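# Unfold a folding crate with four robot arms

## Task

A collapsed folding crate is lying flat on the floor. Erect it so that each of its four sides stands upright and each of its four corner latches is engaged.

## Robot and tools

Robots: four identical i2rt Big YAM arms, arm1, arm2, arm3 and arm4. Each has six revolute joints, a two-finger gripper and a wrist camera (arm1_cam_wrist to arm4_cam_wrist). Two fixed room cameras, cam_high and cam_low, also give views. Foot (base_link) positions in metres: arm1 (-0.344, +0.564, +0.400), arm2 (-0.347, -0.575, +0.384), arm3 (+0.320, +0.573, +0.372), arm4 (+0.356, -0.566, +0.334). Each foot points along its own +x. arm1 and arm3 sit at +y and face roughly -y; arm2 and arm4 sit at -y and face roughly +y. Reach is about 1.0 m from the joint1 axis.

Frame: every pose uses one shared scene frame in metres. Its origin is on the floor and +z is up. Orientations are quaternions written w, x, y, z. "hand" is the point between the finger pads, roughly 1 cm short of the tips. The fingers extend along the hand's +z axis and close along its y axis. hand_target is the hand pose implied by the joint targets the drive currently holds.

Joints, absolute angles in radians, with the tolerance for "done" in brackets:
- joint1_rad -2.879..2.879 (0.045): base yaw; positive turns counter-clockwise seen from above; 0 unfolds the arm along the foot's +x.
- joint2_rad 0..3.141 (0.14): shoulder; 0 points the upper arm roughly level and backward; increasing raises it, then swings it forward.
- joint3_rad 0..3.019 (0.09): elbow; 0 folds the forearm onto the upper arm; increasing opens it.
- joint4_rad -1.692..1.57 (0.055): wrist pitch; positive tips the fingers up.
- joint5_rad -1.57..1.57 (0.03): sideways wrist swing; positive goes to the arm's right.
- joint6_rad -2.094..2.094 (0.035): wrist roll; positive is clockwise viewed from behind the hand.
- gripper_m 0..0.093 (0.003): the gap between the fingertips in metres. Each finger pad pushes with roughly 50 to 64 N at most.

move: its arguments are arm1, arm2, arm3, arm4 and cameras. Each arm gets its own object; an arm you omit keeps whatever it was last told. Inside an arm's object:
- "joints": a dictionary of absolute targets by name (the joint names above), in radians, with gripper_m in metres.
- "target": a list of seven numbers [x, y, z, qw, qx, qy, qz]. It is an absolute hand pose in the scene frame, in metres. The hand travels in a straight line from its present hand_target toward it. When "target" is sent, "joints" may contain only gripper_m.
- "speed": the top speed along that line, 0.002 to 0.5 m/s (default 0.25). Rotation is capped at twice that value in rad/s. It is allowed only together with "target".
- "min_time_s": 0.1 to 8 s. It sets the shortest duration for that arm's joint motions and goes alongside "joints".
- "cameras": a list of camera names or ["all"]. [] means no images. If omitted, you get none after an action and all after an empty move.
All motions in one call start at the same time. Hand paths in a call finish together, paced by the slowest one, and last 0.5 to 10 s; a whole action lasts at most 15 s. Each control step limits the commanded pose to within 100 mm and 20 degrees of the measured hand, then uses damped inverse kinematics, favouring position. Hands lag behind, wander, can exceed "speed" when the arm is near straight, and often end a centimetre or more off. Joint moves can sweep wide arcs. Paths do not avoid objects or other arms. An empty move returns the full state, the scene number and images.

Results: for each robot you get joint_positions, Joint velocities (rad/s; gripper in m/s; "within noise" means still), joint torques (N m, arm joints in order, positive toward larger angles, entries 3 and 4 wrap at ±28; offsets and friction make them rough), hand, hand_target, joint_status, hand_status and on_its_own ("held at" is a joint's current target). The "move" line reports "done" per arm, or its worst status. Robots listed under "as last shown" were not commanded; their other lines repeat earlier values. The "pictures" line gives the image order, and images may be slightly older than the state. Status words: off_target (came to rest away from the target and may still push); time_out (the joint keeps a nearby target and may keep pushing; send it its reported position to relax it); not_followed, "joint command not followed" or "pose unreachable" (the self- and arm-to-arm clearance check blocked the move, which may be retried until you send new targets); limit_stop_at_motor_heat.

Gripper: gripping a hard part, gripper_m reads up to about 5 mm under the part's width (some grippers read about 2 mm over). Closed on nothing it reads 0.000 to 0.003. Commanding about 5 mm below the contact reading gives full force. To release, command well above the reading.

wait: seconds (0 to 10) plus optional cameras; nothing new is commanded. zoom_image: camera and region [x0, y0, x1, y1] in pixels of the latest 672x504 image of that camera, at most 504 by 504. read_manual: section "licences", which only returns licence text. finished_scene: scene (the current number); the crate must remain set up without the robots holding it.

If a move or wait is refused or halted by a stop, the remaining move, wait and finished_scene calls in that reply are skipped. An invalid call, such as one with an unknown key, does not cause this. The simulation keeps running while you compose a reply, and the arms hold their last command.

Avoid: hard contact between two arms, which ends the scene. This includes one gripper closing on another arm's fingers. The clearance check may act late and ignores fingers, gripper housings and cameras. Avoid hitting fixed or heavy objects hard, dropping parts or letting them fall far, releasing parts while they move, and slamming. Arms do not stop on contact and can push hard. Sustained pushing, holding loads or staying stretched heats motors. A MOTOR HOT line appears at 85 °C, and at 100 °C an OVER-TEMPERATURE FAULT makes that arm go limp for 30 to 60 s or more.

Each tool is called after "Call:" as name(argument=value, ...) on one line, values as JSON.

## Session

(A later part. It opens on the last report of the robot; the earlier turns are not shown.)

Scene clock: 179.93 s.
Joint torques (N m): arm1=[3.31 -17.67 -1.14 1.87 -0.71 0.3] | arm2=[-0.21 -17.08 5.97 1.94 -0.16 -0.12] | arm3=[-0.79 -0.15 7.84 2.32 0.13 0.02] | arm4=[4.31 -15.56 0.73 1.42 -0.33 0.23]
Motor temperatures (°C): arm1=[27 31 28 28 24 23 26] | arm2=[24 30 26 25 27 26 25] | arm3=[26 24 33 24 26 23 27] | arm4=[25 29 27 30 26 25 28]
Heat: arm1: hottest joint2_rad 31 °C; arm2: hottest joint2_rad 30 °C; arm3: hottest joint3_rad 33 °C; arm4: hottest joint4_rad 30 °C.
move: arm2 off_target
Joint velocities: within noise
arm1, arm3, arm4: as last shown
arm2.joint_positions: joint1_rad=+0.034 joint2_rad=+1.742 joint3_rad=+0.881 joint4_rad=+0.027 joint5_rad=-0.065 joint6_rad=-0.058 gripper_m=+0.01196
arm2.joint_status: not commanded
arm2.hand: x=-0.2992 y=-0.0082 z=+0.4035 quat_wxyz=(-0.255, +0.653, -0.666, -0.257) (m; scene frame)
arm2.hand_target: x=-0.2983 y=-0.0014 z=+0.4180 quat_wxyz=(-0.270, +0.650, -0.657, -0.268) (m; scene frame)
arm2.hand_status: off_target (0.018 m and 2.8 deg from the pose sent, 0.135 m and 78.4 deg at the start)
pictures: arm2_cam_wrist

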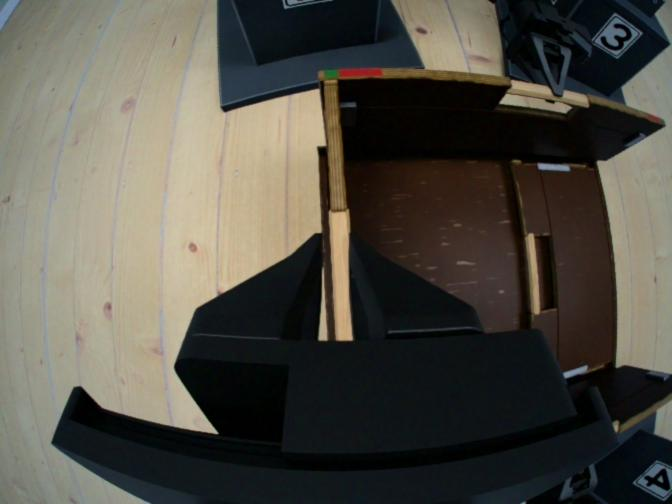

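Call:
move(arm3={"target": [0.02, 0.0, 0.26, 0, 0.7071, 0.7071, 0], "speed": 0.25, "joints": {"gripper_m": 0.04}}, cameras=["arm3_cam_wrist"])

Call:
move(arm3={"target": [0.01, 0.0, 0.11, 0.1228, 0.6964, 0.6964, 0.1228], "speed": 0.15}, cameras=["arm3_cam_wrist"])

Scene clock: 187.03 s.
Joint torques (N m): arm1=[3.08 -17.26 -0.94 1.76 -0.68 0.29] | arm2=[-0.15 -17.03 5.94 2.03 -0.15 -0.12] | arm3=[-1.03 -18.55 8.83 -0.24 0.18 -0.01] | arm4=[4.37 -15.5 0.75 1.42 -0.33 0.23]
Motor temperatures (°C): arm1=[27 31 28 28 24 23 27] | arm2=[24 30 26 25 27 26 25] | arm3=[26 24 33 24 26 23 27] | arm4=[25 29 27 30 26 25 28]
Heat: arm1: hottest joint2_rad 31 °C; arm2: hottest joint2_rad 30 °C; arm3: hottest joint3_rad 33 °C; arm4: hottest joint4_rad 30 °C.
move: arm3 off_target
Joint velocities: within noise
arm1, arm4: as last shown
arm2.joint_positions: joint1_rad=+0.038 joint2_rad=+1.742 joint3_rad=+0.881 joint4_rad=+0.027 joint5_rad=-0.065 joint6_rad=-0.058 gripper_m=+0.01196
arm2.joint_status: not commanded
arm2.hand: x=-0.3018 y=-0.0080 z=+0.4035 quat_wxyz=(-0.254, +0.654, -0.664, -0.257) (m; scene frame)
arm2.hand_target: x=-0.3009 y=-0.0012 z=+0.4180 quat_wxyz=(-0.269, +0.652, -0.656, -0.269) (m; scene frame)
arm2.hand_status: not commanded
arm3.joint_positions: joint1_rad=-0.259 joint2_rad=+2.309 joint3_rad=+1.681 joint4_rad=-0.952 joint5_rad=+0.002 joint6_rad=-0.467 gripper_m=+0.04012
arm3.joint_status: all done
arm3.hand: x=+0.0305 y=+0.0105 z=+0.2628 quat_wxyz=(+0.001, -0.710, -0.704, -0.006) (m; scene frame)
arm3.hand_target: x=+0.0190 y=+0.0056 z=+0.2568 quat_wxyz=(+0.003, -0.710, -0.704, -0.005) (m; scene frame)
arm3.hand_status: off_target (0.015 m and 0.8 deg from the pose sent, 0.829 m and 68.1 deg at the start)
pictures: arm3_cam_wrist

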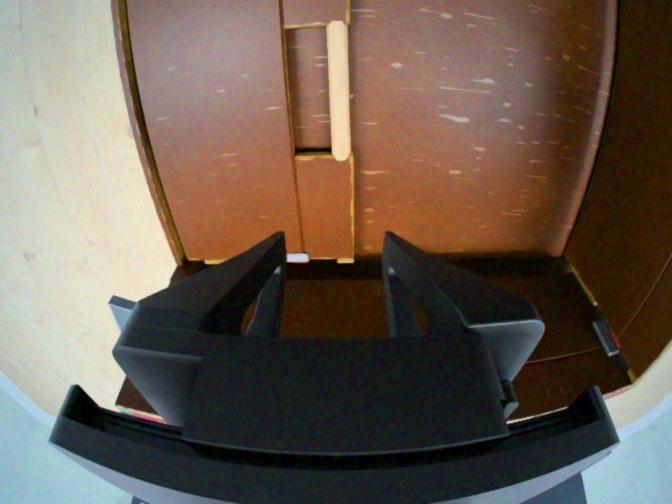

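Scene clock: 189.20 s.
Joint torques (N m): arm1=[3.43 -17.55 -0.85 1.81 -0.65 0.3] | arm2=[-0.21 -16.97 5.96 2.02 -0.15 -0.12] | arm3=[-1.61 -20.31 8.14 -0.47 -0.26 -0.06] | arm4=[4.31 -15.56 0.73 1.42 -0.33 0.23]
Motor temperatures (°C): arm1=[27 31 28 28 24 23 27] | arm2=[24 30 26 25 27 26 25] | arm3=[26 24 33 24 26 23 27] | arm4=[25 29 27 30 26 25 28]
Heat: arm1: hottest joint2_rad 31 °C; arm2: hottest joint2_rad 30 °C; arm3: hottest joint3_rad 33 °C; arm4: hottest joint4_rad 30 °C.
move: arm3 off_target
Joint velocities: within noise
arm1, arm2, arm4: as last shown
arm3.joint_positions: joint1_rad=-0.347 joint2_rad=+2.710 joint3_rad=+2.029 joint4_rad=-1.069 joint5_rad=-0.287 joint6_rad=-0.591 gripper_m=+0.04012
arm3.joint_status: not commanded
arm3.hand: x=+0.0169 y=-0.0008 z=+0.1205 quat_wxyz=(-0.122, -0.696, -0.698, -0.117) (m; scene frame)
arm3.hand_target: x=+0.0104 y=-0.0007 z=+0.1097 quat_wxyz=(-0.124, -0.696, -0.698, -0.119) (m; scene frame)
arm3.hand_status: off_target (0.013 m and 0.7 deg from the pose sent, 0.155 m and 19.7 deg at the start)
pictures: arm3_cam_wrist

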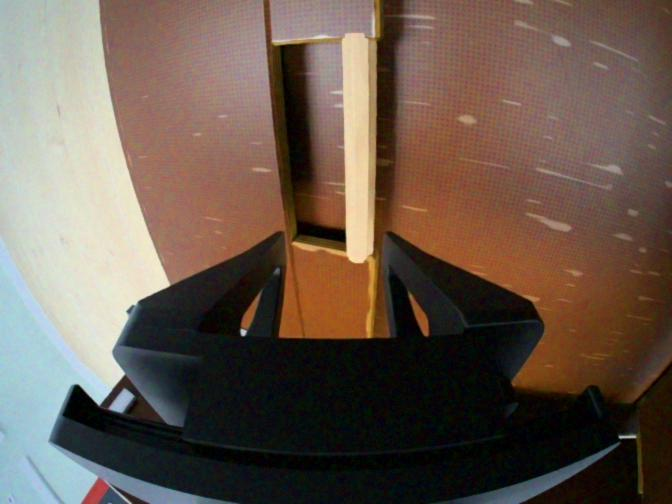

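Call:
move(arm3={"target": [0.0195, -0.014, 0.045, 0.1228, 0.6964, 0.6964, 0.1228], "speed": 0.1}, cameras=["arm3_cam_wrist"])

Scene clock: 193.73 s.
Joint torques (N m): arm1=[3.14 -17.55 -1.2 1.74 -0.63 0.3] | arm2=[-0.15 -17.03 5.94 2.02 -0.15 -0.11] | arm3=[0.62 -20.31 8.17 -0.29 -0.25 0.14] | arm4=[4.37 -15.56 0.73 1.4 -0.33 0.23]
Motor temperatures (°C): arm1=[27 31 28 28 24 23 27] | arm2=[24 29 26 25 27 26 25] | arm3=[26 24 33 24 26 23 27] | arm4=[25 29 27 30 26 25 28]
Heat: arm1: hottest joint2_rad 31 °C; arm2: hottest joint2_rad 29 °C; arm3: hottest joint3_rad 33 °C; arm4: hottest joint4_rad 30 °C.
move: arm3 off_target
Joint velocities: within noise
arm1, arm2, arm4: as last shown
arm3.joint_positions: joint1_rad=-0.347 joint2_rad=+2.869 joint3_rad=+2.182 joint4_rad=-1.067 joint5_rad=-0.290 joint6_rad=-0.588 gripper_m=+0.04012
arm3.joint_status: not commanded
arm3.hand: x=+0.0132 y=-0.0079 z=+0.0586 quat_wxyz=(-0.123, -0.697, -0.696, -0.120) (m; scene frame)
arm3.hand_target: x=+0.0198 y=-0.0132 z=+0.0457 quat_wxyz=(-0.123, -0.697, -0.696, -0.122) (m; scene frame)
arm3.hand_status: off_target (0.016 m and 0.4 deg from the pose sent, 0.077 m and 0.7 deg at the start)
pictures: arm3_cam_wrist

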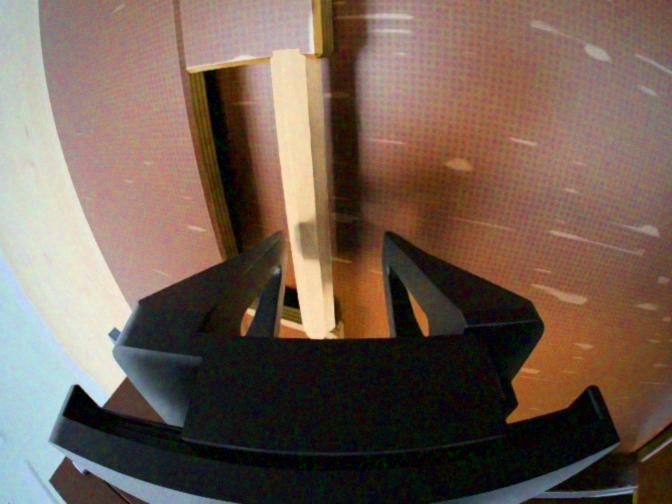

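Call:
move(arm3={"target": [0.034, -0.028, 0.045, 0.1228, 0.6964, 0.6964, 0.1228], "speed": 0.06})

Call:
move(arm3={"target": [0.036, -0.028, 0.033, 0.1228, 0.6964, 0.6964, 0.1228], "speed": 0.06}, cameras=["arm3_cam_wrist"])

Scene clock: 196.20 s.
Joint torques (N m): arm1=[2.61 -17.61 -1.16 1.87 -0.67 0.36] | arm2=[-0.15 -17.08 5.94 2.02 -0.14 -0.12] | arm3=[-0.26 -20.6 8.54 -0.5 -0.22 0.15] | arm4=[4.37 -15.56 0.73 1.42 -0.33 0.23]
Motor temperatures (°C): arm1=[27 31 28 28 24 23 27] | arm2=[24 29 26 25 27 26 25] | arm3=[26 25 33 24 26 23 27] | arm4=[25 29 27 30 26 25 28]
Heat: arm1: hottest joint2_rad 31 °C; arm2: hottest joint2_rad 29 °C; arm3: hottest joint3_rad 33 °C; arm4: hottest joint4_rad 30 °C.
move: arm3 off_target
Joint velocities: within noise
arm1, arm2, arm4: as last shown
arm3.joint_positions: joint1_rad=-0.305 joint2_rad=+2.877 joint3_rad=+2.208 joint4_rad=-1.067 joint5_rad=-0.294 joint6_rad=-0.559 gripper_m=+0.04012
arm3.joint_status: not commanded
arm3.hand: x=+0.0337 y=-0.0284 z=+0.0607 quat_wxyz=(-0.123, -0.692, -0.702, -0.116) (m; scene frame)
arm3.hand_target: x=+0.0387 y=-0.0297 z=+0.0456 quat_wxyz=(-0.122, -0.694, -0.699, -0.122) (m; scene frame)
arm3.hand_status: off_target (0.016 m and 1.1 deg from the pose sent, 0.032 m and 0.4 deg at the start)
pictures: none

Scene clock: 197.53 s.
Joint torques (N m): arm1=[3.9 -17.08 -1.11 1.74 -0.67 0.29] | arm2=[-0.21 -17.03 5.94 2.04 -0.14 -0.12] | arm3=[-0.21 -20.54 8.36 -0.28 -0.2 0.16] | arm4=[4.37 -15.56 0.73 1.42 -0.34 0.23]
Motor temperatures (°C): arm1=[27 31 28 27 24 23 27] | arm2=[24 29 26 25 27 26 25] | arm3=[26 25 33 24 26 23 27] | arm4=[25 29 27 30 26 25 28]
Heat: arm1: hottest joint2_rad 31 °C; arm2: hottest joint2_rad 29 °C; arm3: hottest joint3_rad 33 °C; arm4: hottest joint4_rad 30 °C.
move: arm3 off_target
Joint velocities: within noise
arm1, arm2: as last shown
arm3.joint_positions: joint1_rad=-0.308 joint2_rad=+2.906 joint3_rad=+2.230 joint4_rad=-1.067 joint5_rad=-0.296 joint6_rad=-0.557 gripper_m=+0.04012
arm3.joint_status: not commanded
arm3.hand: x=+0.0335 y=-0.0252 z=+0.0476 quat_wxyz=(-0.123, -0.694, -0.699, -0.119) (m; scene frame)
arm3.hand_target: x=+0.0349 y=-0.0261 z=+0.0332 quat_wxyz=(-0.123, -0.697, -0.695, -0.122) (m; scene frame)
arm3.hand_status: off_target (0.015 m and 0.6 deg from the pose sent, 0.028 m and 1.1 deg at the start)
arm4.joint_positions: joint1_rad=+0.918 joint2_rad=+2.513 joint3_rad=+0.915 joint4_rad=+1.554 joint5_rad=+1.166 joint6_rad=-1.512 gripper_m=+0.01712
arm4.joint_status: not commanded
arm4.hand: x=-0.0265 y=-0.2060 z=+0.2443 quat_wxyz=(-0.701, +0.713, -0.021, +0.008) (m; scene frame)
arm4.hand_target: x=-0.0338 y=-0.2215 z=+0.2365 quat_wxyz=(-0.698, +0.716, +0.000, +0.000) (m; scene frame)
arm4.hand_status: not commanded
pictures: arm3_cam_wrist

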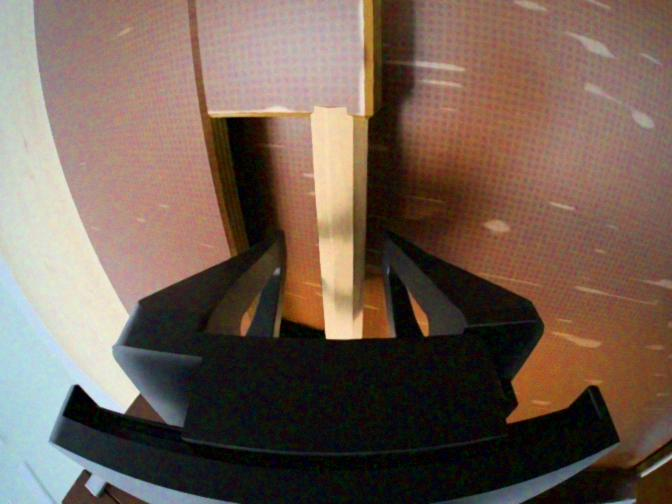

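Call:
move(arm3={"target": [0.036, -0.026, 0.028, 0.1228, 0.6964, 0.6964, 0.1228], "speed": 0.05, "joints": {"gripper_m": 0.034}})

Call:
move(arm3={"joints": {"gripper_m": 0.010}}, cameras=["arm3_cam_wrist"])

Scene clock: 199.87 s.
Joint torques (N m): arm1=[2.61 -17.26 -1.01 1.81 -0.63 0.32] | arm2=[-0.21 -16.97 5.93 2.03 -0.14 -0.12] | arm3=[-0.32 -19.9 8.32 -0.05 -0.2 0.11] | arm4=[4.37 -15.56 0.73 1.42 -0.33 0.23]
Motor temperatures (°C): arm1=[27 31 28 27 24 23 27] | arm2=[24 29 26 25 27 26 25] | arm3=[26 25 33 24 26 23 27] | arm4=[25 29 27 30 26 25 28]
Heat: arm1: hottest joint2_rad 31 °C; arm2: hottest joint2_rad 29 °C; arm3: hottest joint3_rad 33 °C; arm4: hottest joint4_rad 30 °C.
move: arm3 off_target
Joint velocities: within noise
arm1.joint_positions: joint1_rad=+0.873 joint2_rad=+2.657 joint3_rad=+0.881 joint4_rad=+1.574 joint5_rad=+1.114 joint6_rad=-1.383 gripper_m=+0.01707
arm1.joint_status: not commanded
arm1.hand: x=-0.0226 y=+0.2021 z=+0.2425 quat_wxyz=(+0.022, -0.024, -0.735, +0.677) (m; scene frame)
arm1.hand_target: x=-0.0095 y=+0.2169 z=+0.2368 quat_wxyz=(+0.002, -0.003, -0.740, +0.673) (m; scene frame)
arm1.hand_status: not commanded
arm2, arm4: as last shown
arm3.joint_positions: joint1_rad=-0.313 joint2_rad=+2.911 joint3_rad=+2.230 joint4_rad=-1.067 joint5_rad=-0.296 joint6_rad=-0.557 gripper_m=+0.03412
arm3.joint_status: all done
arm3.hand: x=+0.0318 y=-0.0221 z=+0.0446 quat_wxyz=(-0.122, -0.696, -0.697, -0.121) (m; scene frame)
arm3.hand_target: x=+0.0335 y=-0.0240 z=+0.0288 quat_wxyz=(-0.123, -0.698, -0.695, -0.122) (m; scene frame)
arm3.hand_status: off_target (0.018 m and 0.2 deg from the pose sent, 0.020 m and 0.6 deg at the start)
pictures: none

Scene clock: 200.53 s.
Joint torques (N m): arm1=[2.84 -17.79 -1.11 1.81 -0.67 0.32] | arm2=[-0.15 -17.03 5.94 2.02 -0.15 -0.12] | arm3=[0.09 -20.01 8.13 0.02 -0.26 0.26] | arm4=[4.37 -15.5 0.73 1.42 -0.33 0.23]
Motor temperatures (°C): arm1=[27 31 28 27 24 23 27] | arm2=[24 29 26 25 27 26 25] | arm3=[26 25 33 24 26 23 27] | arm4=[25 29 27 30 26 25 28]
Heat: arm1: hottest joint2_rad 31 °C; arm2: hottest joint2_rad 29 °C; arm3: hottest joint3_rad 33 °C; arm4: hottest joint4_rad 30 °C.
move: arm3 off_target
Joint velocities: within noise
arm1, arm2, arm4: as last shown
arm3.joint_positions: joint1_rad=-0.313 joint2_rad=+2.912 joint3_rad=+2.231 joint4_rad=-1.067 joint5_rad=-0.294 joint6_rad=-0.579 gripper_m=+0.01619
arm3.joint_status: gripper_m off_target (ended at +0.01622, target +0.01000)
arm3.hand: x=+0.0316 y=-0.0220 z=+0.0439 quat_wxyz=(-0.123, -0.688, -0.705, -0.120) (m; scene frame)
arm3.hand_target: x=+0.0337 y=-0.0238 z=+0.0285 quat_wxyz=(-0.123, -0.695, -0.698, -0.122) (m; scene frame)
arm3.hand_status: not commanded
pictures: arm3_cam_wrist

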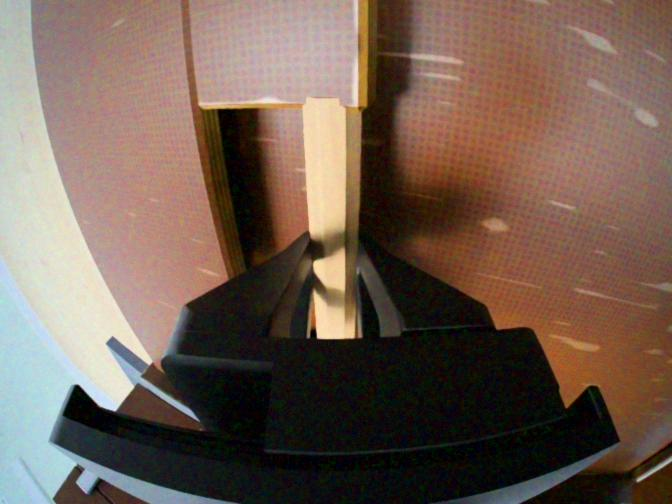

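Call:
move(arm3={"target": [0.061, -0.024, 0.155, -0.0616, 0.7044, 0.7044, -0.0616], "speed": 0.1})

Call:
move(arm3={"target": [0.107, -0.022, 0.21, -0.183, 0.683, 0.683, -0.183], "speed": 0.1}, cameras=["arm3_cam_wrist","cam_low"])

Scene clock: 205.30 s.
Joint torques (N m): arm1=[3.19 -16.5 -1.02 1.84 -0.63 0.31] | arm2=[-0.15 -17.03 5.94 2 -0.15 -0.12] | arm3=[0.26 -23.18 4.07 0.55 0.83 0.38] | arm4=[4.31 -15.5 0.73 1.42 -0.33 0.23]
Motor temperatures (°C): arm1=[27 31 28 27 24 23 27] | arm2=[24 29 26 25 27 26 25] | arm3=[26 26 33 24 26 23 27] | arm4=[25 29 27 30 26 25 29]
Heat: arm1: hottest joint2_rad 31 °C; arm2: hottest joint2_rad 29 °C; arm3: hottest joint3_rad 33 °C; arm4: hottest joint4_rad 30 °C.
move: arm3 off_target
Joint velocities: within noise
arm1, arm2, arm4: as last shown
arm3.joint_positions: joint1_rad=-0.164 joint2_rad=+2.530 joint3_rad=+1.731 joint4_rad=-0.721 joint5_rad=+0.141 joint6_rad=-0.402 gripper_m=+0.01613
arm3.joint_status: not commanded
arm3.hand: x=+0.0570 y=-0.0208 z=+0.1433 quat_wxyz=(+0.054, -0.698, -0.712, +0.050) (m; scene frame)
arm3.hand_target: x=+0.0614 y=-0.0249 z=+0.1546 quat_wxyz=(+0.059, -0.704, -0.705, +0.060) (m; scene frame)
arm3.hand_status: off_target (0.013 m and 1.9 deg from the pose sent, 0.115 m and 29.8 deg at the start)
pictures: none

Scene clock: 207.73 s.
Joint torques (N m): arm1=[2.55 -17.85 -1.09 1.84 -0.67 0.33] | arm2=[-0.21 -17.03 5.94 2.02 -0.15 -0.11] | arm3=[0.21 -21.42 4.16 0.94 1.18 0.2] | arm4=[4.31 -15.56 0.73 1.42 -0.33 0.23]
Motor temperatures (°C): arm1=[27 32 28 27 24 23 27] | arm2=[24 29 26 25 27 26 25] | arm3=[26 26 32 24 26 23 27] | arm4=[25 29 27 30 26 25 29]
Heat: arm1: hottest joint2_rad 32 °C; arm2: hottest joint2_rad 29 °C; arm3: hottest joint3_rad 32 °C; arm4: hottest joint4_rad 30 °C.
move: arm3 done
Joint velocities: within noise
arm1, arm4: as last shown
arm2.joint_positions: joint1_rad=+0.038 joint2_rad=+1.742 joint3_rad=+0.881 joint4_rad=+0.027 joint5_rad=-0.065 joint6_rad=-0.058 gripper_m=+0.01196
arm2.joint_status: not commanded
arm2.hand: x=-0.3018 y=-0.0080 z=+0.4035 quat_wxyz=(-0.254, +0.654, -0.664, -0.257) (m; scene frame)
arm2.hand_target: x=-0.3009 y=-0.0012 z=+0.4180 quat_wxyz=(-0.269, +0.652, -0.656, -0.269) (m; scene frame)
arm2.hand_status: not commanded
arm3.joint_positions: joint1_rad=-0.004 joint2_rad=+2.391 joint3_rad=+1.562 joint4_rad=-0.644 joint5_rad=+0.494 joint6_rad=-0.248 gripper_m=+0.01610
arm3.joint_status: not commanded
arm3.hand: x=+0.1033 y=-0.0190 z=+0.2026 quat_wxyz=(+0.182, -0.684, -0.686, +0.168) (m; scene frame)
arm3.hand_target: x=+0.1072 y=-0.0213 z=+0.2103 quat_wxyz=(+0.186, -0.682, -0.684, +0.180) (m; scene frame)
arm3.hand_status: done (0.009 m and 1.8 deg from the pose sent, 0.083 m and 21.6 deg at the start)
pictures: arm3_cam_wrist, cam_low

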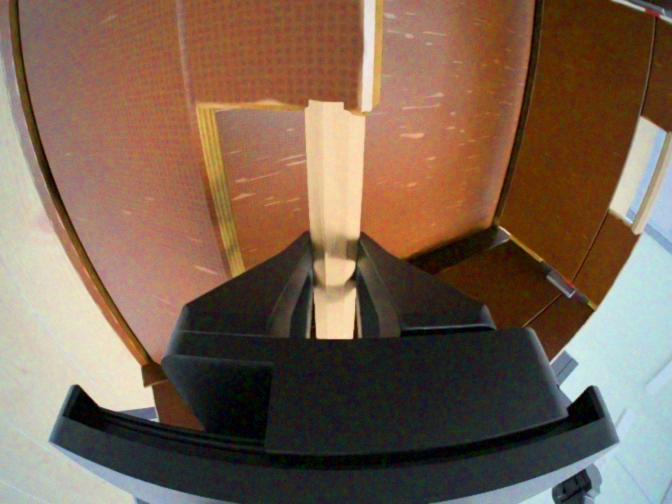

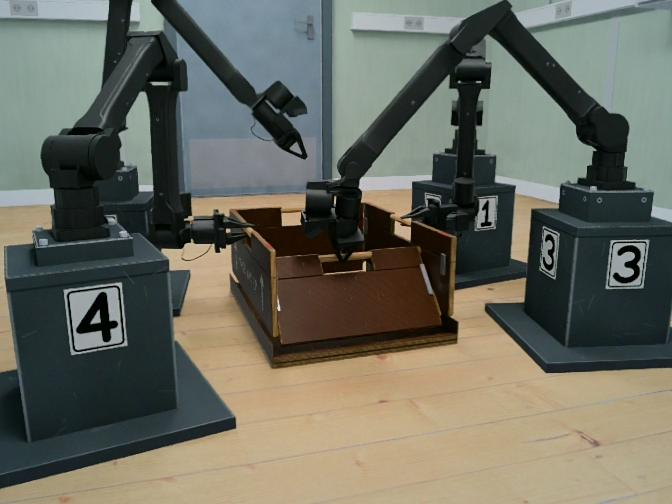

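Call:
move(arm3={"target": [0.183, -0.02, 0.245, -0.2988, 0.6408, 0.6408, -0.2988], "speed": 0.1})

Call:
move(arm3={"target": [0.245, -0.018, 0.247, -0.38, 0.5964, 0.5964, -0.38], "speed": 0.06}, cameras=["arm3_cam_wrist","cam_low","cam_high"])

Call:
zoom_image(camera="cam_low", region=[220, 180, 480, 380])

Call:
zoom_image(camera="cam_high", region=[250, 210, 420, 330])

Scene clock: 212.07 s.
Joint torques (N m): arm1=[3.02 -17.2 -1.16 1.77 -0.67 0.32] | arm2=[-0.21 -17.03 5.96 2.03 -0.15 -0.12] | arm3=[0.32 -19.02 5.48 0.12 1.24 0.15] | arm4=[4.31 -15.56 0.73 1.42 -0.33 0.23]
Motor temperatures (°C): arm1=[27 32 28 27 24 23 27] | arm2=[24 29 26 25 27 26 25] | arm3=[26 26 32 24 26 23 27] | arm4=[25 29 27 30 26 25 29]
Heat: arm1: hottest joint2_rad 32 °C; arm2: hottest joint2_rad 29 °C; arm3: hottest joint3_rad 32 °C; arm4: hottest joint4_rad 30 °C.
move: arm3 done
Joint velocities: within noise
arm1, arm2, arm4: as last shown
arm3.joint_positions: joint1_rad=+0.192 joint2_rad=+2.363 joint3_rad=+1.513 joint4_rad=-0.713 joint5_rad=+0.862 joint6_rad=-0.013 gripper_m=+0.01605
arm3.joint_status: not commanded
arm3.hand: x=+0.1741 y=-0.0160 z=+0.2450 quat_wxyz=(+0.297, -0.648, -0.638, +0.292) (m; scene frame)
arm3.hand_target: x=+0.1803 y=-0.0199 z=+0.2451 quat_wxyz=(+0.301, -0.642, -0.639, +0.299) (m; scene frame)
arm3.hand_status: done (0.010 m and 1.2 deg from the pose sent, 0.090 m and 21.4 deg at the start)
pictures: none

Scene clock: 215.10 s.
Joint torques (N m): arm1=[2.55 -17.44 -1.21 1.81 -0.68 0.28] | arm2=[-0.21 -17.03 5.94 2.02 -0.14 -0.11] | arm3=[0.56 -17.26 7.05 -0.98 0.87 0.17] | arm4=[4.31 -15.56 0.73 1.4 -0.33 0.23]
Motor temperatures (°C): arm1=[27 32 28 27 24 23 27] | arm2=[24 28 26 25 27 26 25] | arm3=[26 26 32 24 27 23 28] | arm4=[25 29 27 30 26 25 29]
Heat: arm1: hottest joint2_rad 32 °C; arm2: hottest joint2_rad 28 °C; arm3: hottest joint3_rad 32 °C; arm4: hottest joint4_rad 30 °C.
move: arm3 off_target
Joint velocities: within noise
arm1.joint_positions: joint1_rad=+0.873 joint2_rad=+2.657 joint3_rad=+0.879 joint4_rad=+1.574 joint5_rad=+1.114 joint6_rad=-1.383 gripper_m=+0.01707
arm1.joint_status: not commanded
arm1.hand: x=-0.0231 y=+0.2024 z=+0.2424 quat_wxyz=(+0.023, -0.023, -0.736, +0.677) (m; scene frame)
arm1.hand_target: x=-0.0101 y=+0.2172 z=+0.2367 quat_wxyz=(+0.002, -0.003, -0.740, +0.672) (m; scene frame)
arm1.hand_status: not commanded
arm2, arm4: as last shown
arm3.joint_positions: joint1_rad=+0.335 joint2_rad=+2.458 joint3_rad=+1.612 joint4_rad=-0.989 joint5_rad=+1.115 joint6_rad=+0.312 gripper_m=+0.01605
arm3.joint_status: not commanded
arm3.hand: x=+0.2329 y=-0.0131 z=+0.2569 quat_wxyz=(+0.377, -0.606, -0.589, +0.380) (m; scene frame)
arm3.hand_target: x=+0.2444 y=-0.0196 z=+0.2475 quat_wxyz=(+0.378, -0.597, -0.595, +0.383) (m; scene frame)
arm3.hand_status: off_target (0.016 m and 1.4 deg from the pose sent, 0.071 m and 15.8 deg at the start)
pictures: arm3_cam_wrist, cam_high, cam_low

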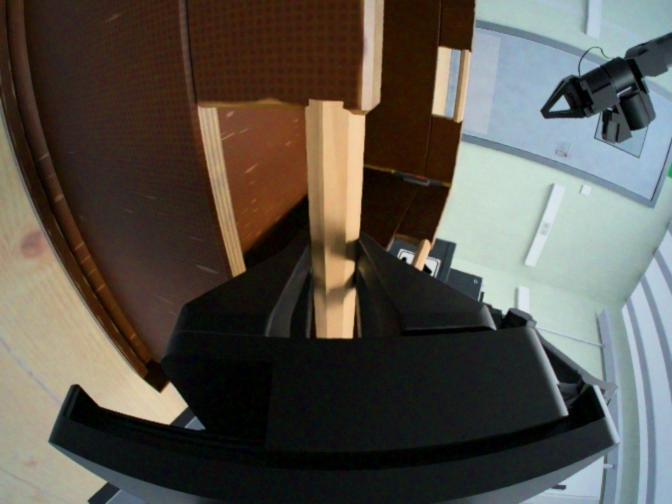

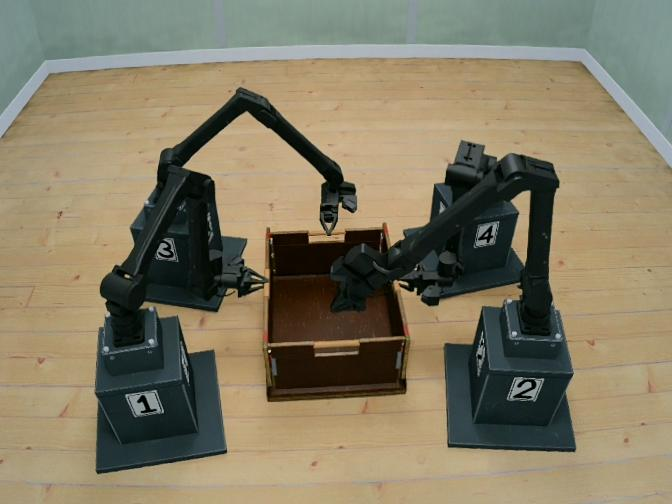

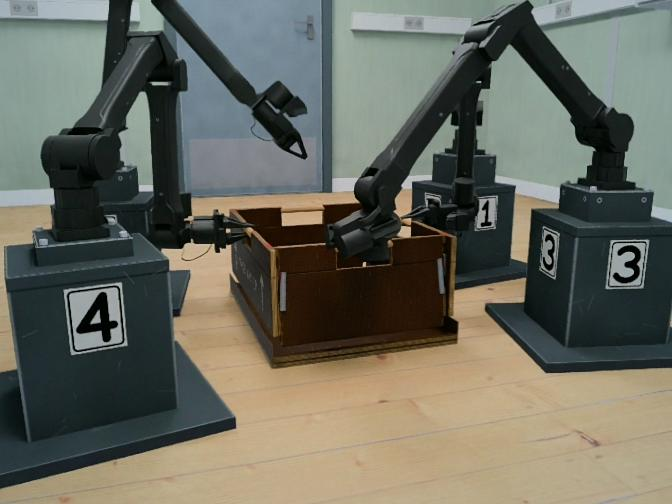

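Scaled by 1.938 from the camera's 672x504 image, which has a finer 960x720 frame.

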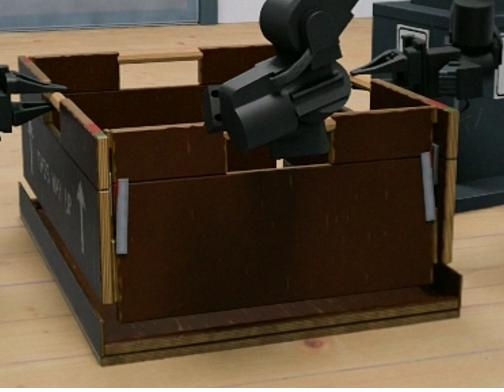

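Scaled by 2.965 from the camera's 672x504 image, which has a finer 960x720 frame.

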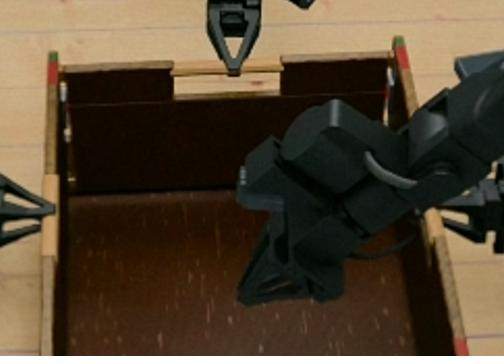

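Call:
move(arm3={"target": [0.278, -0.016, 0.25, -0.41, 0.576, 0.576, -0.41], "speed": 0.04, "joints": {"gripper_m": 0.006}}, cameras=["arm3_cam_wrist","cam_low","cam_high"])

Call:
zoom_image(camera="cam_low", region=[220, 180, 480, 380])

Call:
zoom_image(camera="cam_high", region=[250, 210, 420, 330])

Scene clock: 218.37 s.
Joint torques (N m): arm1=[2.67 -17.2 -1.17 1.8 -0.65 0.34] | arm2=[-0.15 -17.03 5.94 2.03 -0.15 -0.12] | arm3=[2.61 -18.67 6.48 -1.89 0.79 0.32] | arm4=[4.31 -15.56 0.73 1.42 -0.34 0.23]
Motor temperatures (°C): arm1=[27 32 28 27 24 23 27] | arm2=[24 28 26 25 27 26 25] | arm3=[26 26 32 24 27 23 28] | arm4=[25 29 27 30 26 25 29]
Heat: arm1: hottest joint2_rad 32 °C; arm2: hottest joint2_rad 28 °C; arm3: hottest joint3_rad 32 °C; arm4: hottest joint4_rad 30 °C.
move: arm3 off_target
Joint velocities: within noise
arm1.joint_positions: joint1_rad=+0.873 joint2_rad=+2.657 joint3_rad=+0.881 joint4_rad=+1.574 joint5_rad=+1.114 joint6_rad=-1.383 gripper_m=+0.01707
arm1.joint_status: not commanded
arm1.hand: x=-0.0226 y=+0.2021 z=+0.2425 quat_wxyz=(+0.022, -0.024, -0.735, +0.677) (m; scene frame)
arm1.hand_target: x=-0.0095 y=+0.2169 z=+0.2368 quat_wxyz=(+0.002, -0.003, -0.740, +0.673) (m; scene frame)
arm1.hand_status: not commanded
arm2, arm4: as last shown
arm3.joint_positions: joint1_rad=+0.379 joint2_rad=+2.542 joint3_rad=+1.722 joint4_rad=-1.248 joint5_rad=+1.183 joint6_rad=+0.549 gripper_m=+0.01605
arm3.joint_status: gripper_m off_target (ended at +0.01605, target +0.00600)
arm3.hand: x=+0.2535 y=-0.0118 z=+0.2571 quat_wxyz=(+0.410, -0.591, -0.564, +0.405) (m; scene frame)
arm3.hand_target: x=+0.2769 y=-0.0151 z=+0.2501 quat_wxyz=(+0.410, -0.575, -0.576, +0.410) (m; scene frame)
arm3.hand_status: off_target (0.026 m and 2.3 deg from the pose sent, 0.046 m and 6.3 deg at the start)
pictures: arm3_cam_wrist, cam_high, cam_low

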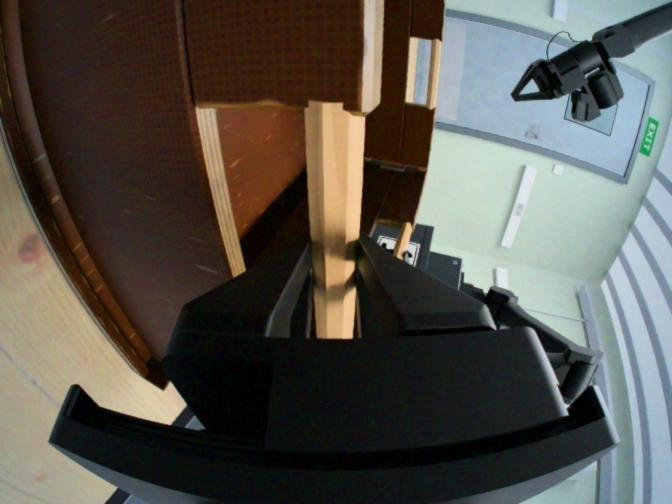

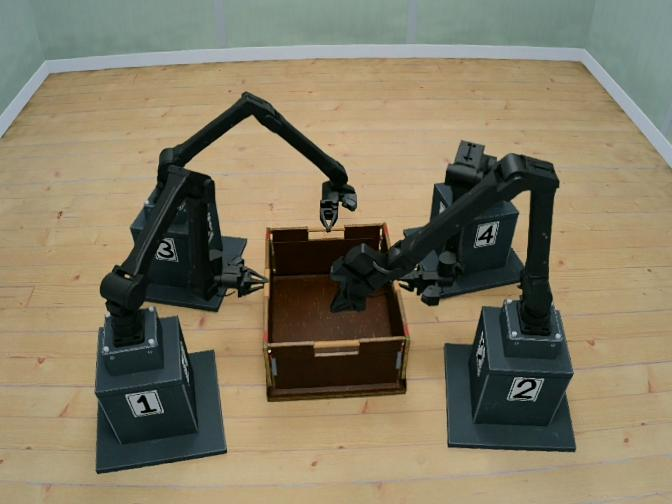

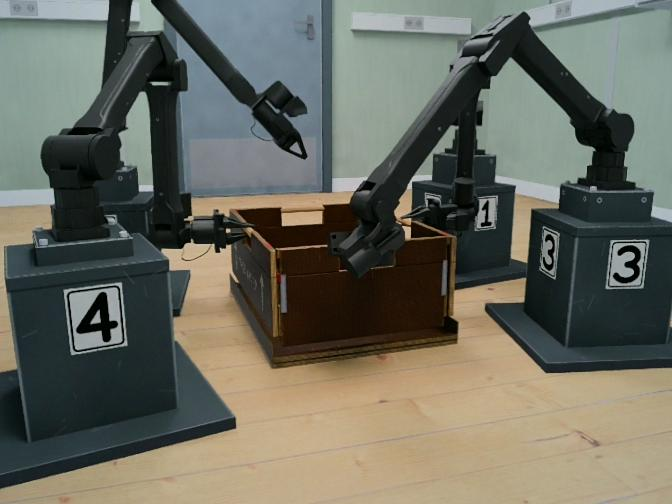

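Scaled by 1.938 from the camera's 672x504 image, which has a finer 960x720 frame.

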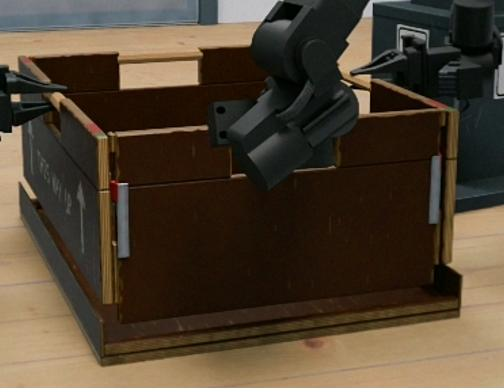

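Scaled by 2.965 from the camera's 672x504 image, which has a finer 960x720 frame.

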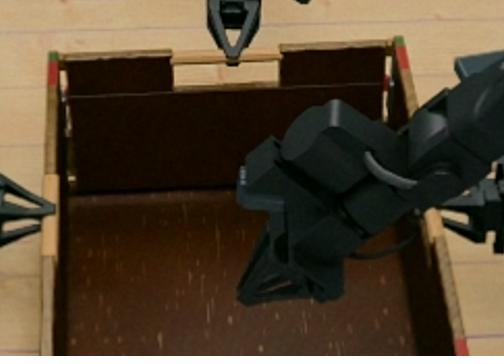

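Call:
move(arm3={"target": [0.305, -0.016, 0.25, -0.41, 0.576, 0.576, -0.41], "speed": 0.04}, cameras=["arm3_cam_wrist","cam_low","cam_high"])

Call:
zoom_image(camera="cam_low", region=[220, 180, 480, 380])

Call:
zoom_image(camera="cam_high", region=[250, 210, 420, 330])

Scene clock: 220.93 s.
Joint torques (N m): arm1=[3.31 -17.38 -1.09 1.89 -0.68 0.3] | arm2=[-0.21 -17.08 5.94 2.03 -0.14 -0.12] | arm3=[6.36 -19.25 6.26 -2.22 0.17 0.48] | arm4=[4.31 -15.56 0.73 1.42 -0.33 0.23]
Motor temperatures (°C): arm1=[27 32 28 27 24 23 27] | arm2=[24 28 26 25 27 26 25] | arm3=[26 27 32 24 26 23 28] | arm4=[25 29 27 30 26 25 29]
Heat: arm1: hottest joint2_rad 32 °C; arm2: hottest joint2_rad 28 °C; arm3: hottest joint3_rad 32 °C; arm4: hottest joint4_rad 30 °C.
move: arm3 off_target
Joint velocities: within noise
arm1, arm2: as last shown
arm3.joint_positions: joint1_rad=+0.381 joint2_rad=+2.572 joint3_rad=+1.771 joint4_rad=-1.350 joint5_rad=+1.175 joint6_rad=+0.625 gripper_m=+0.01605
arm3.joint_status: not commanded
arm3.hand: x=+0.2548 y=-0.0113 z=+0.2569 quat_wxyz=(+0.421, -0.595, -0.556, +0.400) (m; scene frame)
arm3.hand_target: x=+0.3031 y=-0.0136 z=+0.2504 quat_wxyz=(+0.410, -0.575, -0.577, +0.410) (m; scene frame)
arm3.hand_status: off_target (0.051 m and 3.6 deg from the pose sent, 0.052 m and 2.3 deg at the start)
arm4.joint_positions: joint1_rad=+0.918 joint2_rad=+2.513 joint3_rad=+0.915 joint4_rad=+1.554 joint5_rad=+1.166 joint6_rad=-1.512 gripper_m=+0.01712
arm4.joint_status: not commanded
arm4.hand: x=-0.0265 y=-0.2060 z=+0.2443 quat_wxyz=(-0.701, +0.713, -0.021, +0.008) (m; scene frame)
arm4.hand_target: x=-0.0338 y=-0.2215 z=+0.2365 quat_wxyz=(-0.698, +0.716, +0.000, +0.000) (m; scene frame)
arm4.hand_status: not commanded
pictures: arm3_cam_wrist, cam_high, cam_low

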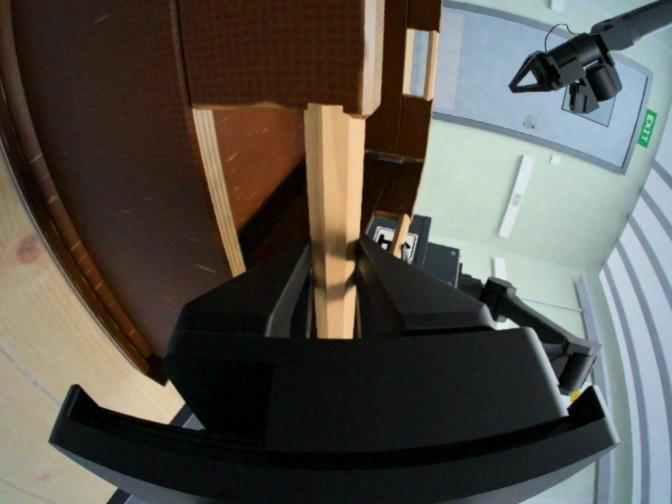

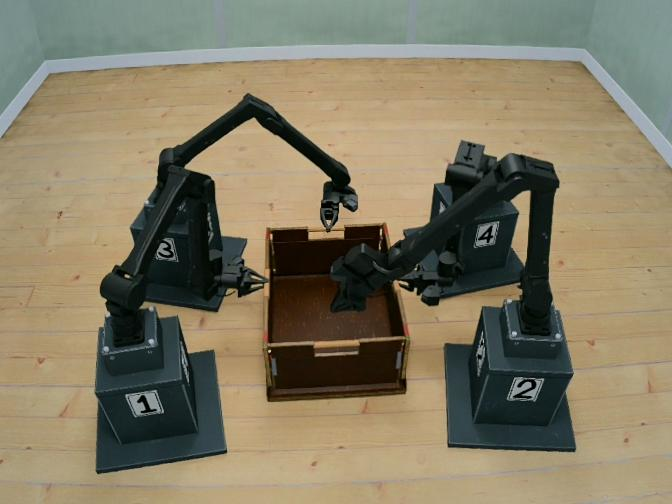

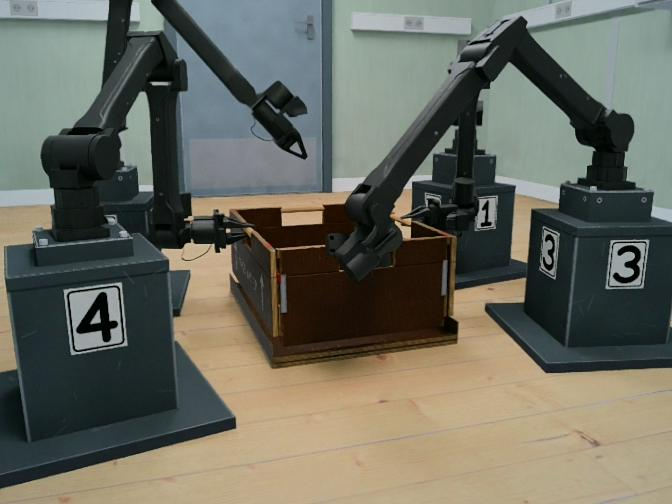

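Scaled by 1.938 from the camera's 672x504 image, which has a finer 960x720 frame.

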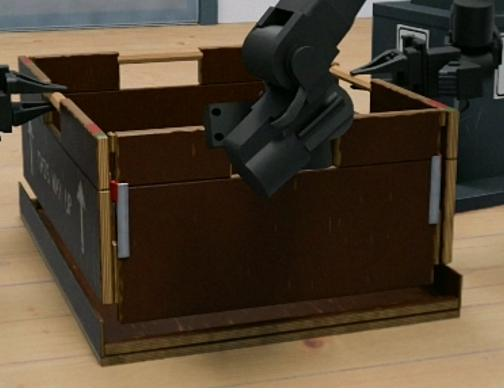

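Scaled by 2.965 from the camera's 672x504 image, which has a finer 960x720 frame.

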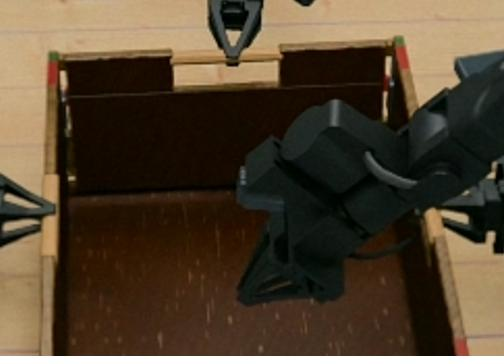

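Call:
move(arm3={"joints": {"gripper_m": 0.05}})

Call:
move(arm3={"target": [0.35, 0.0, 0.42, -0.38, 0.5964, 0.5964, -0.38], "speed": 0.2})

Call:
move(arm3={"target": [0.27, 0.0, 0.42, 0.2706, 0.6533, 0.6533, -0.2706], "speed": 0.25}, cameras=["arm3_cam_wrist","cam_high","cam_low"])

Call:
zoom_image(camera="arm3_cam_wrist", region=[180, 0, 500, 250])

Call:
zoom_image(camera="cam_low", region=[220, 180, 480, 380])

Call:
zoom_image(camera="cam_high", region=[250, 210, 420, 330])

Scene clock: 225.90 s.
Joint torques (N m): arm1=[3.25 -17.55 -1.14 1.72 -0.63 0.32] | arm2=[-0.15 -17.08 5.94 2.02 -0.14 -0.12] | arm3=[-1.9 -18.61 6.42 -1.25 0.49 0.29] | arm4=[4.31 -15.56 0.75 1.42 -0.33 0.23]
Motor temperatures (°C): arm1=[27 32 28 27 24 23 27] | arm2=[24 28 26 25 27 26 25] | arm3=[26 27 32 24 26 23 28] | arm4=[25 30 27 30 26 25 29]
Heat: arm1: hottest joint2_rad 32 °C; arm2: hottest joint2_rad 28 °C; arm3: hottest joint3_rad 32 °C; arm4: hottest joint2_rad 30 °C.
move: arm3 done
Joint velocities: within noise
arm1, arm2, arm4: as last shown
arm3.joint_positions: joint1_rad=+0.471 joint2_rad=+2.572 joint3_rad=+1.771 joint4_rad=-1.374 joint5_rad=+1.168 joint6_rad=+0.644 gripper_m=+0.04990
arm3.joint_status: all done
arm3.hand: x=+0.3075 y=-0.0113 z=+0.2579 quat_wxyz=(+0.407, -0.571, -0.581, +0.414) (m; scene frame)
arm3.hand_target: x=+0.3031 y=-0.0137 z=+0.2505 quat_wxyz=(+0.410, -0.575, -0.577, +0.410) (m; scene frame)
arm3.hand_status: not commanded
pictures: none

Scene clock: 227.47 s.
Joint torques (N m): arm1=[2.49 -17.26 -1.13 1.8 -0.65 0.28] | arm2=[-0.21 -17.08 5.94 2 -0.14 -0.12] | arm3=[0.03 -20.48 4.85 -1.35 0.4 0.23] | arm4=[4.31 -15.56 0.73 1.42 -0.33 0.23]
Motor temperatures (°C): arm1=[27 32 28 27 24 23 27] | arm2=[24 28 26 25 27 26 25] | arm3=[26 27 32 24 26 23 28] | arm4=[25 30 27 30 26 25 29]
Heat: arm1: hottest joint2_rad 32 °C; arm2: hottest joint2_rad 28 °C; arm3: hottest joint3_rad 32 °C; arm4: hottest joint2_rad 30 °C.
move: arm3 done
Joint velocities: within noise
arm1, arm2, arm4: as last shown
arm3.joint_positions: joint1_rad=+0.532 joint2_rad=+2.274 joint3_rad=+1.746 joint4_rad=-1.615 joint5_rad=+1.046 joint6_rad=+0.651 gripper_m=+0.04990
arm3.joint_status: not commanded
arm3.hand: x=+0.3516 y=-0.0071 z=+0.4193 quat_wxyz=(+0.375, -0.596, -0.597, +0.384) (m; scene frame)
arm3.hand_target: x=+0.3542 y=-0.0020 z=+0.4198 quat_wxyz=(+0.378, -0.594, -0.598, +0.382) (m; scene frame)
arm3.hand_status: done (0.007 m and 0.8 deg from the pose sent, 0.168 m and 6.1 deg at the start)
pictures: none

Scene clock: 230.97 s.
Joint torques (N m): arm1=[3.02 -16.62 -0.98 1.74 -0.63 0.32] | arm2=[-0.15 -17.03 5.94 2.03 -0.15 -0.12] | arm3=[-1.44 -14.51 5 2.62 -0.03 -0.01] | arm4=[4.31 -15.56 0.73 1.42 -0.33 0.23]
Motor temperatures (°C): arm1=[27 32 28 27 24 23 27] | arm2=[24 28 26 25 27 26 25] | arm3=[26 27 31 24 26 23 27] | arm4=[25 30 27 30 26 25 29]
Heat: arm1: hottest joint2_rad 32 °C; arm2: hottest joint2_rad 28 °C; arm3: hottest joint3_rad 31 °C; arm4: hottest joint2_rad 30 °C.
move: arm3 done
Joint velocities: within noise
arm1, arm2, arm4: as last shown
arm3.joint_positions: joint1_rad=+0.111 joint2_rad=+1.700 joint3_rad=+0.901 joint4_rad=-0.010 joint5_rad=-0.067 joint6_rad=-0.063 gripper_m=+0.04991
arm3.joint_status: not commanded
arm3.hand: x=+0.2711 y=+0.0001 z=+0.4155 quat_wxyz=(-0.264, -0.661, -0.651, +0.263) (m; scene frame)
arm3.hand_target: x=+0.2666 y=+0.0026 z=+0.4184 quat_wxyz=(-0.267, -0.659, -0.650, +0.269) (m; scene frame)
arm3.hand_status: done (0.005 m and 1.5 deg from the pose sent, 0.082 m and 77.1 deg at the start)
pictures: arm3_cam_wrist, cam_high, cam_low

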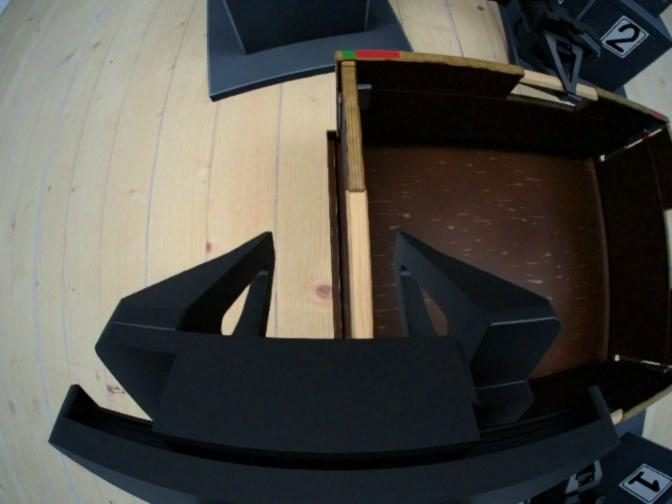

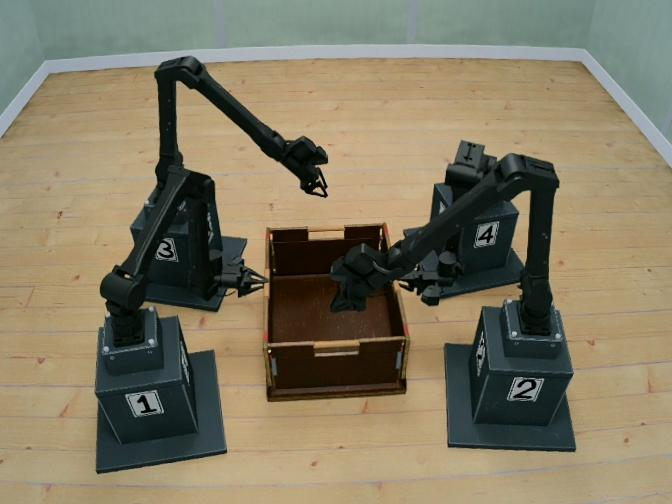

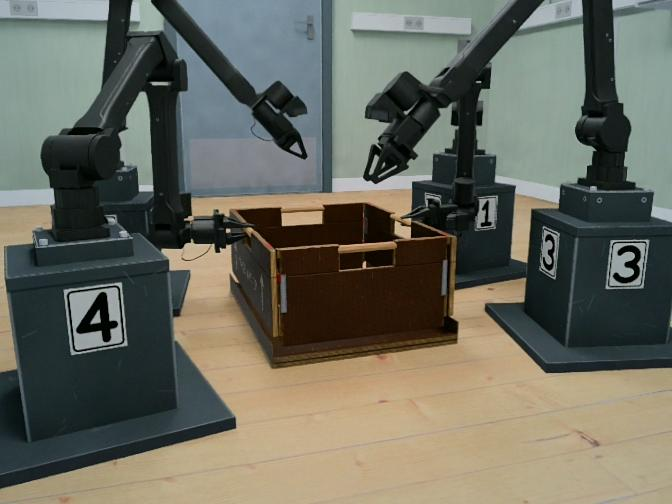

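Scaled by 1.575 from the camera's 672x504 image, which has a finer 960x720 frame.

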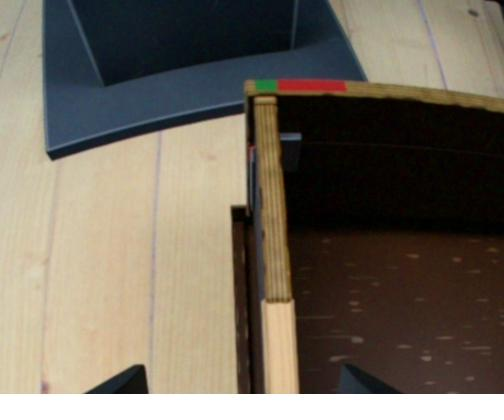

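Scaled by 1.938 from the camera's 672x504 image, which has a finer 960x720 frame.

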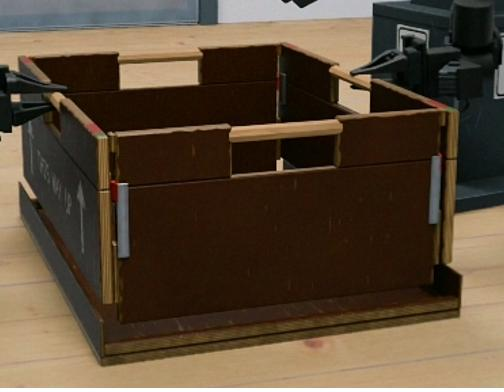

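Scaled by 2.965 from the camera's 672x504 image, which has a finer 960x720 frame.

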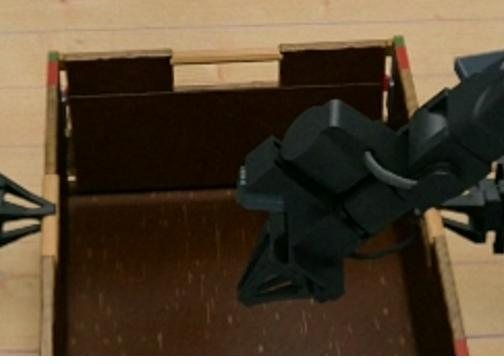

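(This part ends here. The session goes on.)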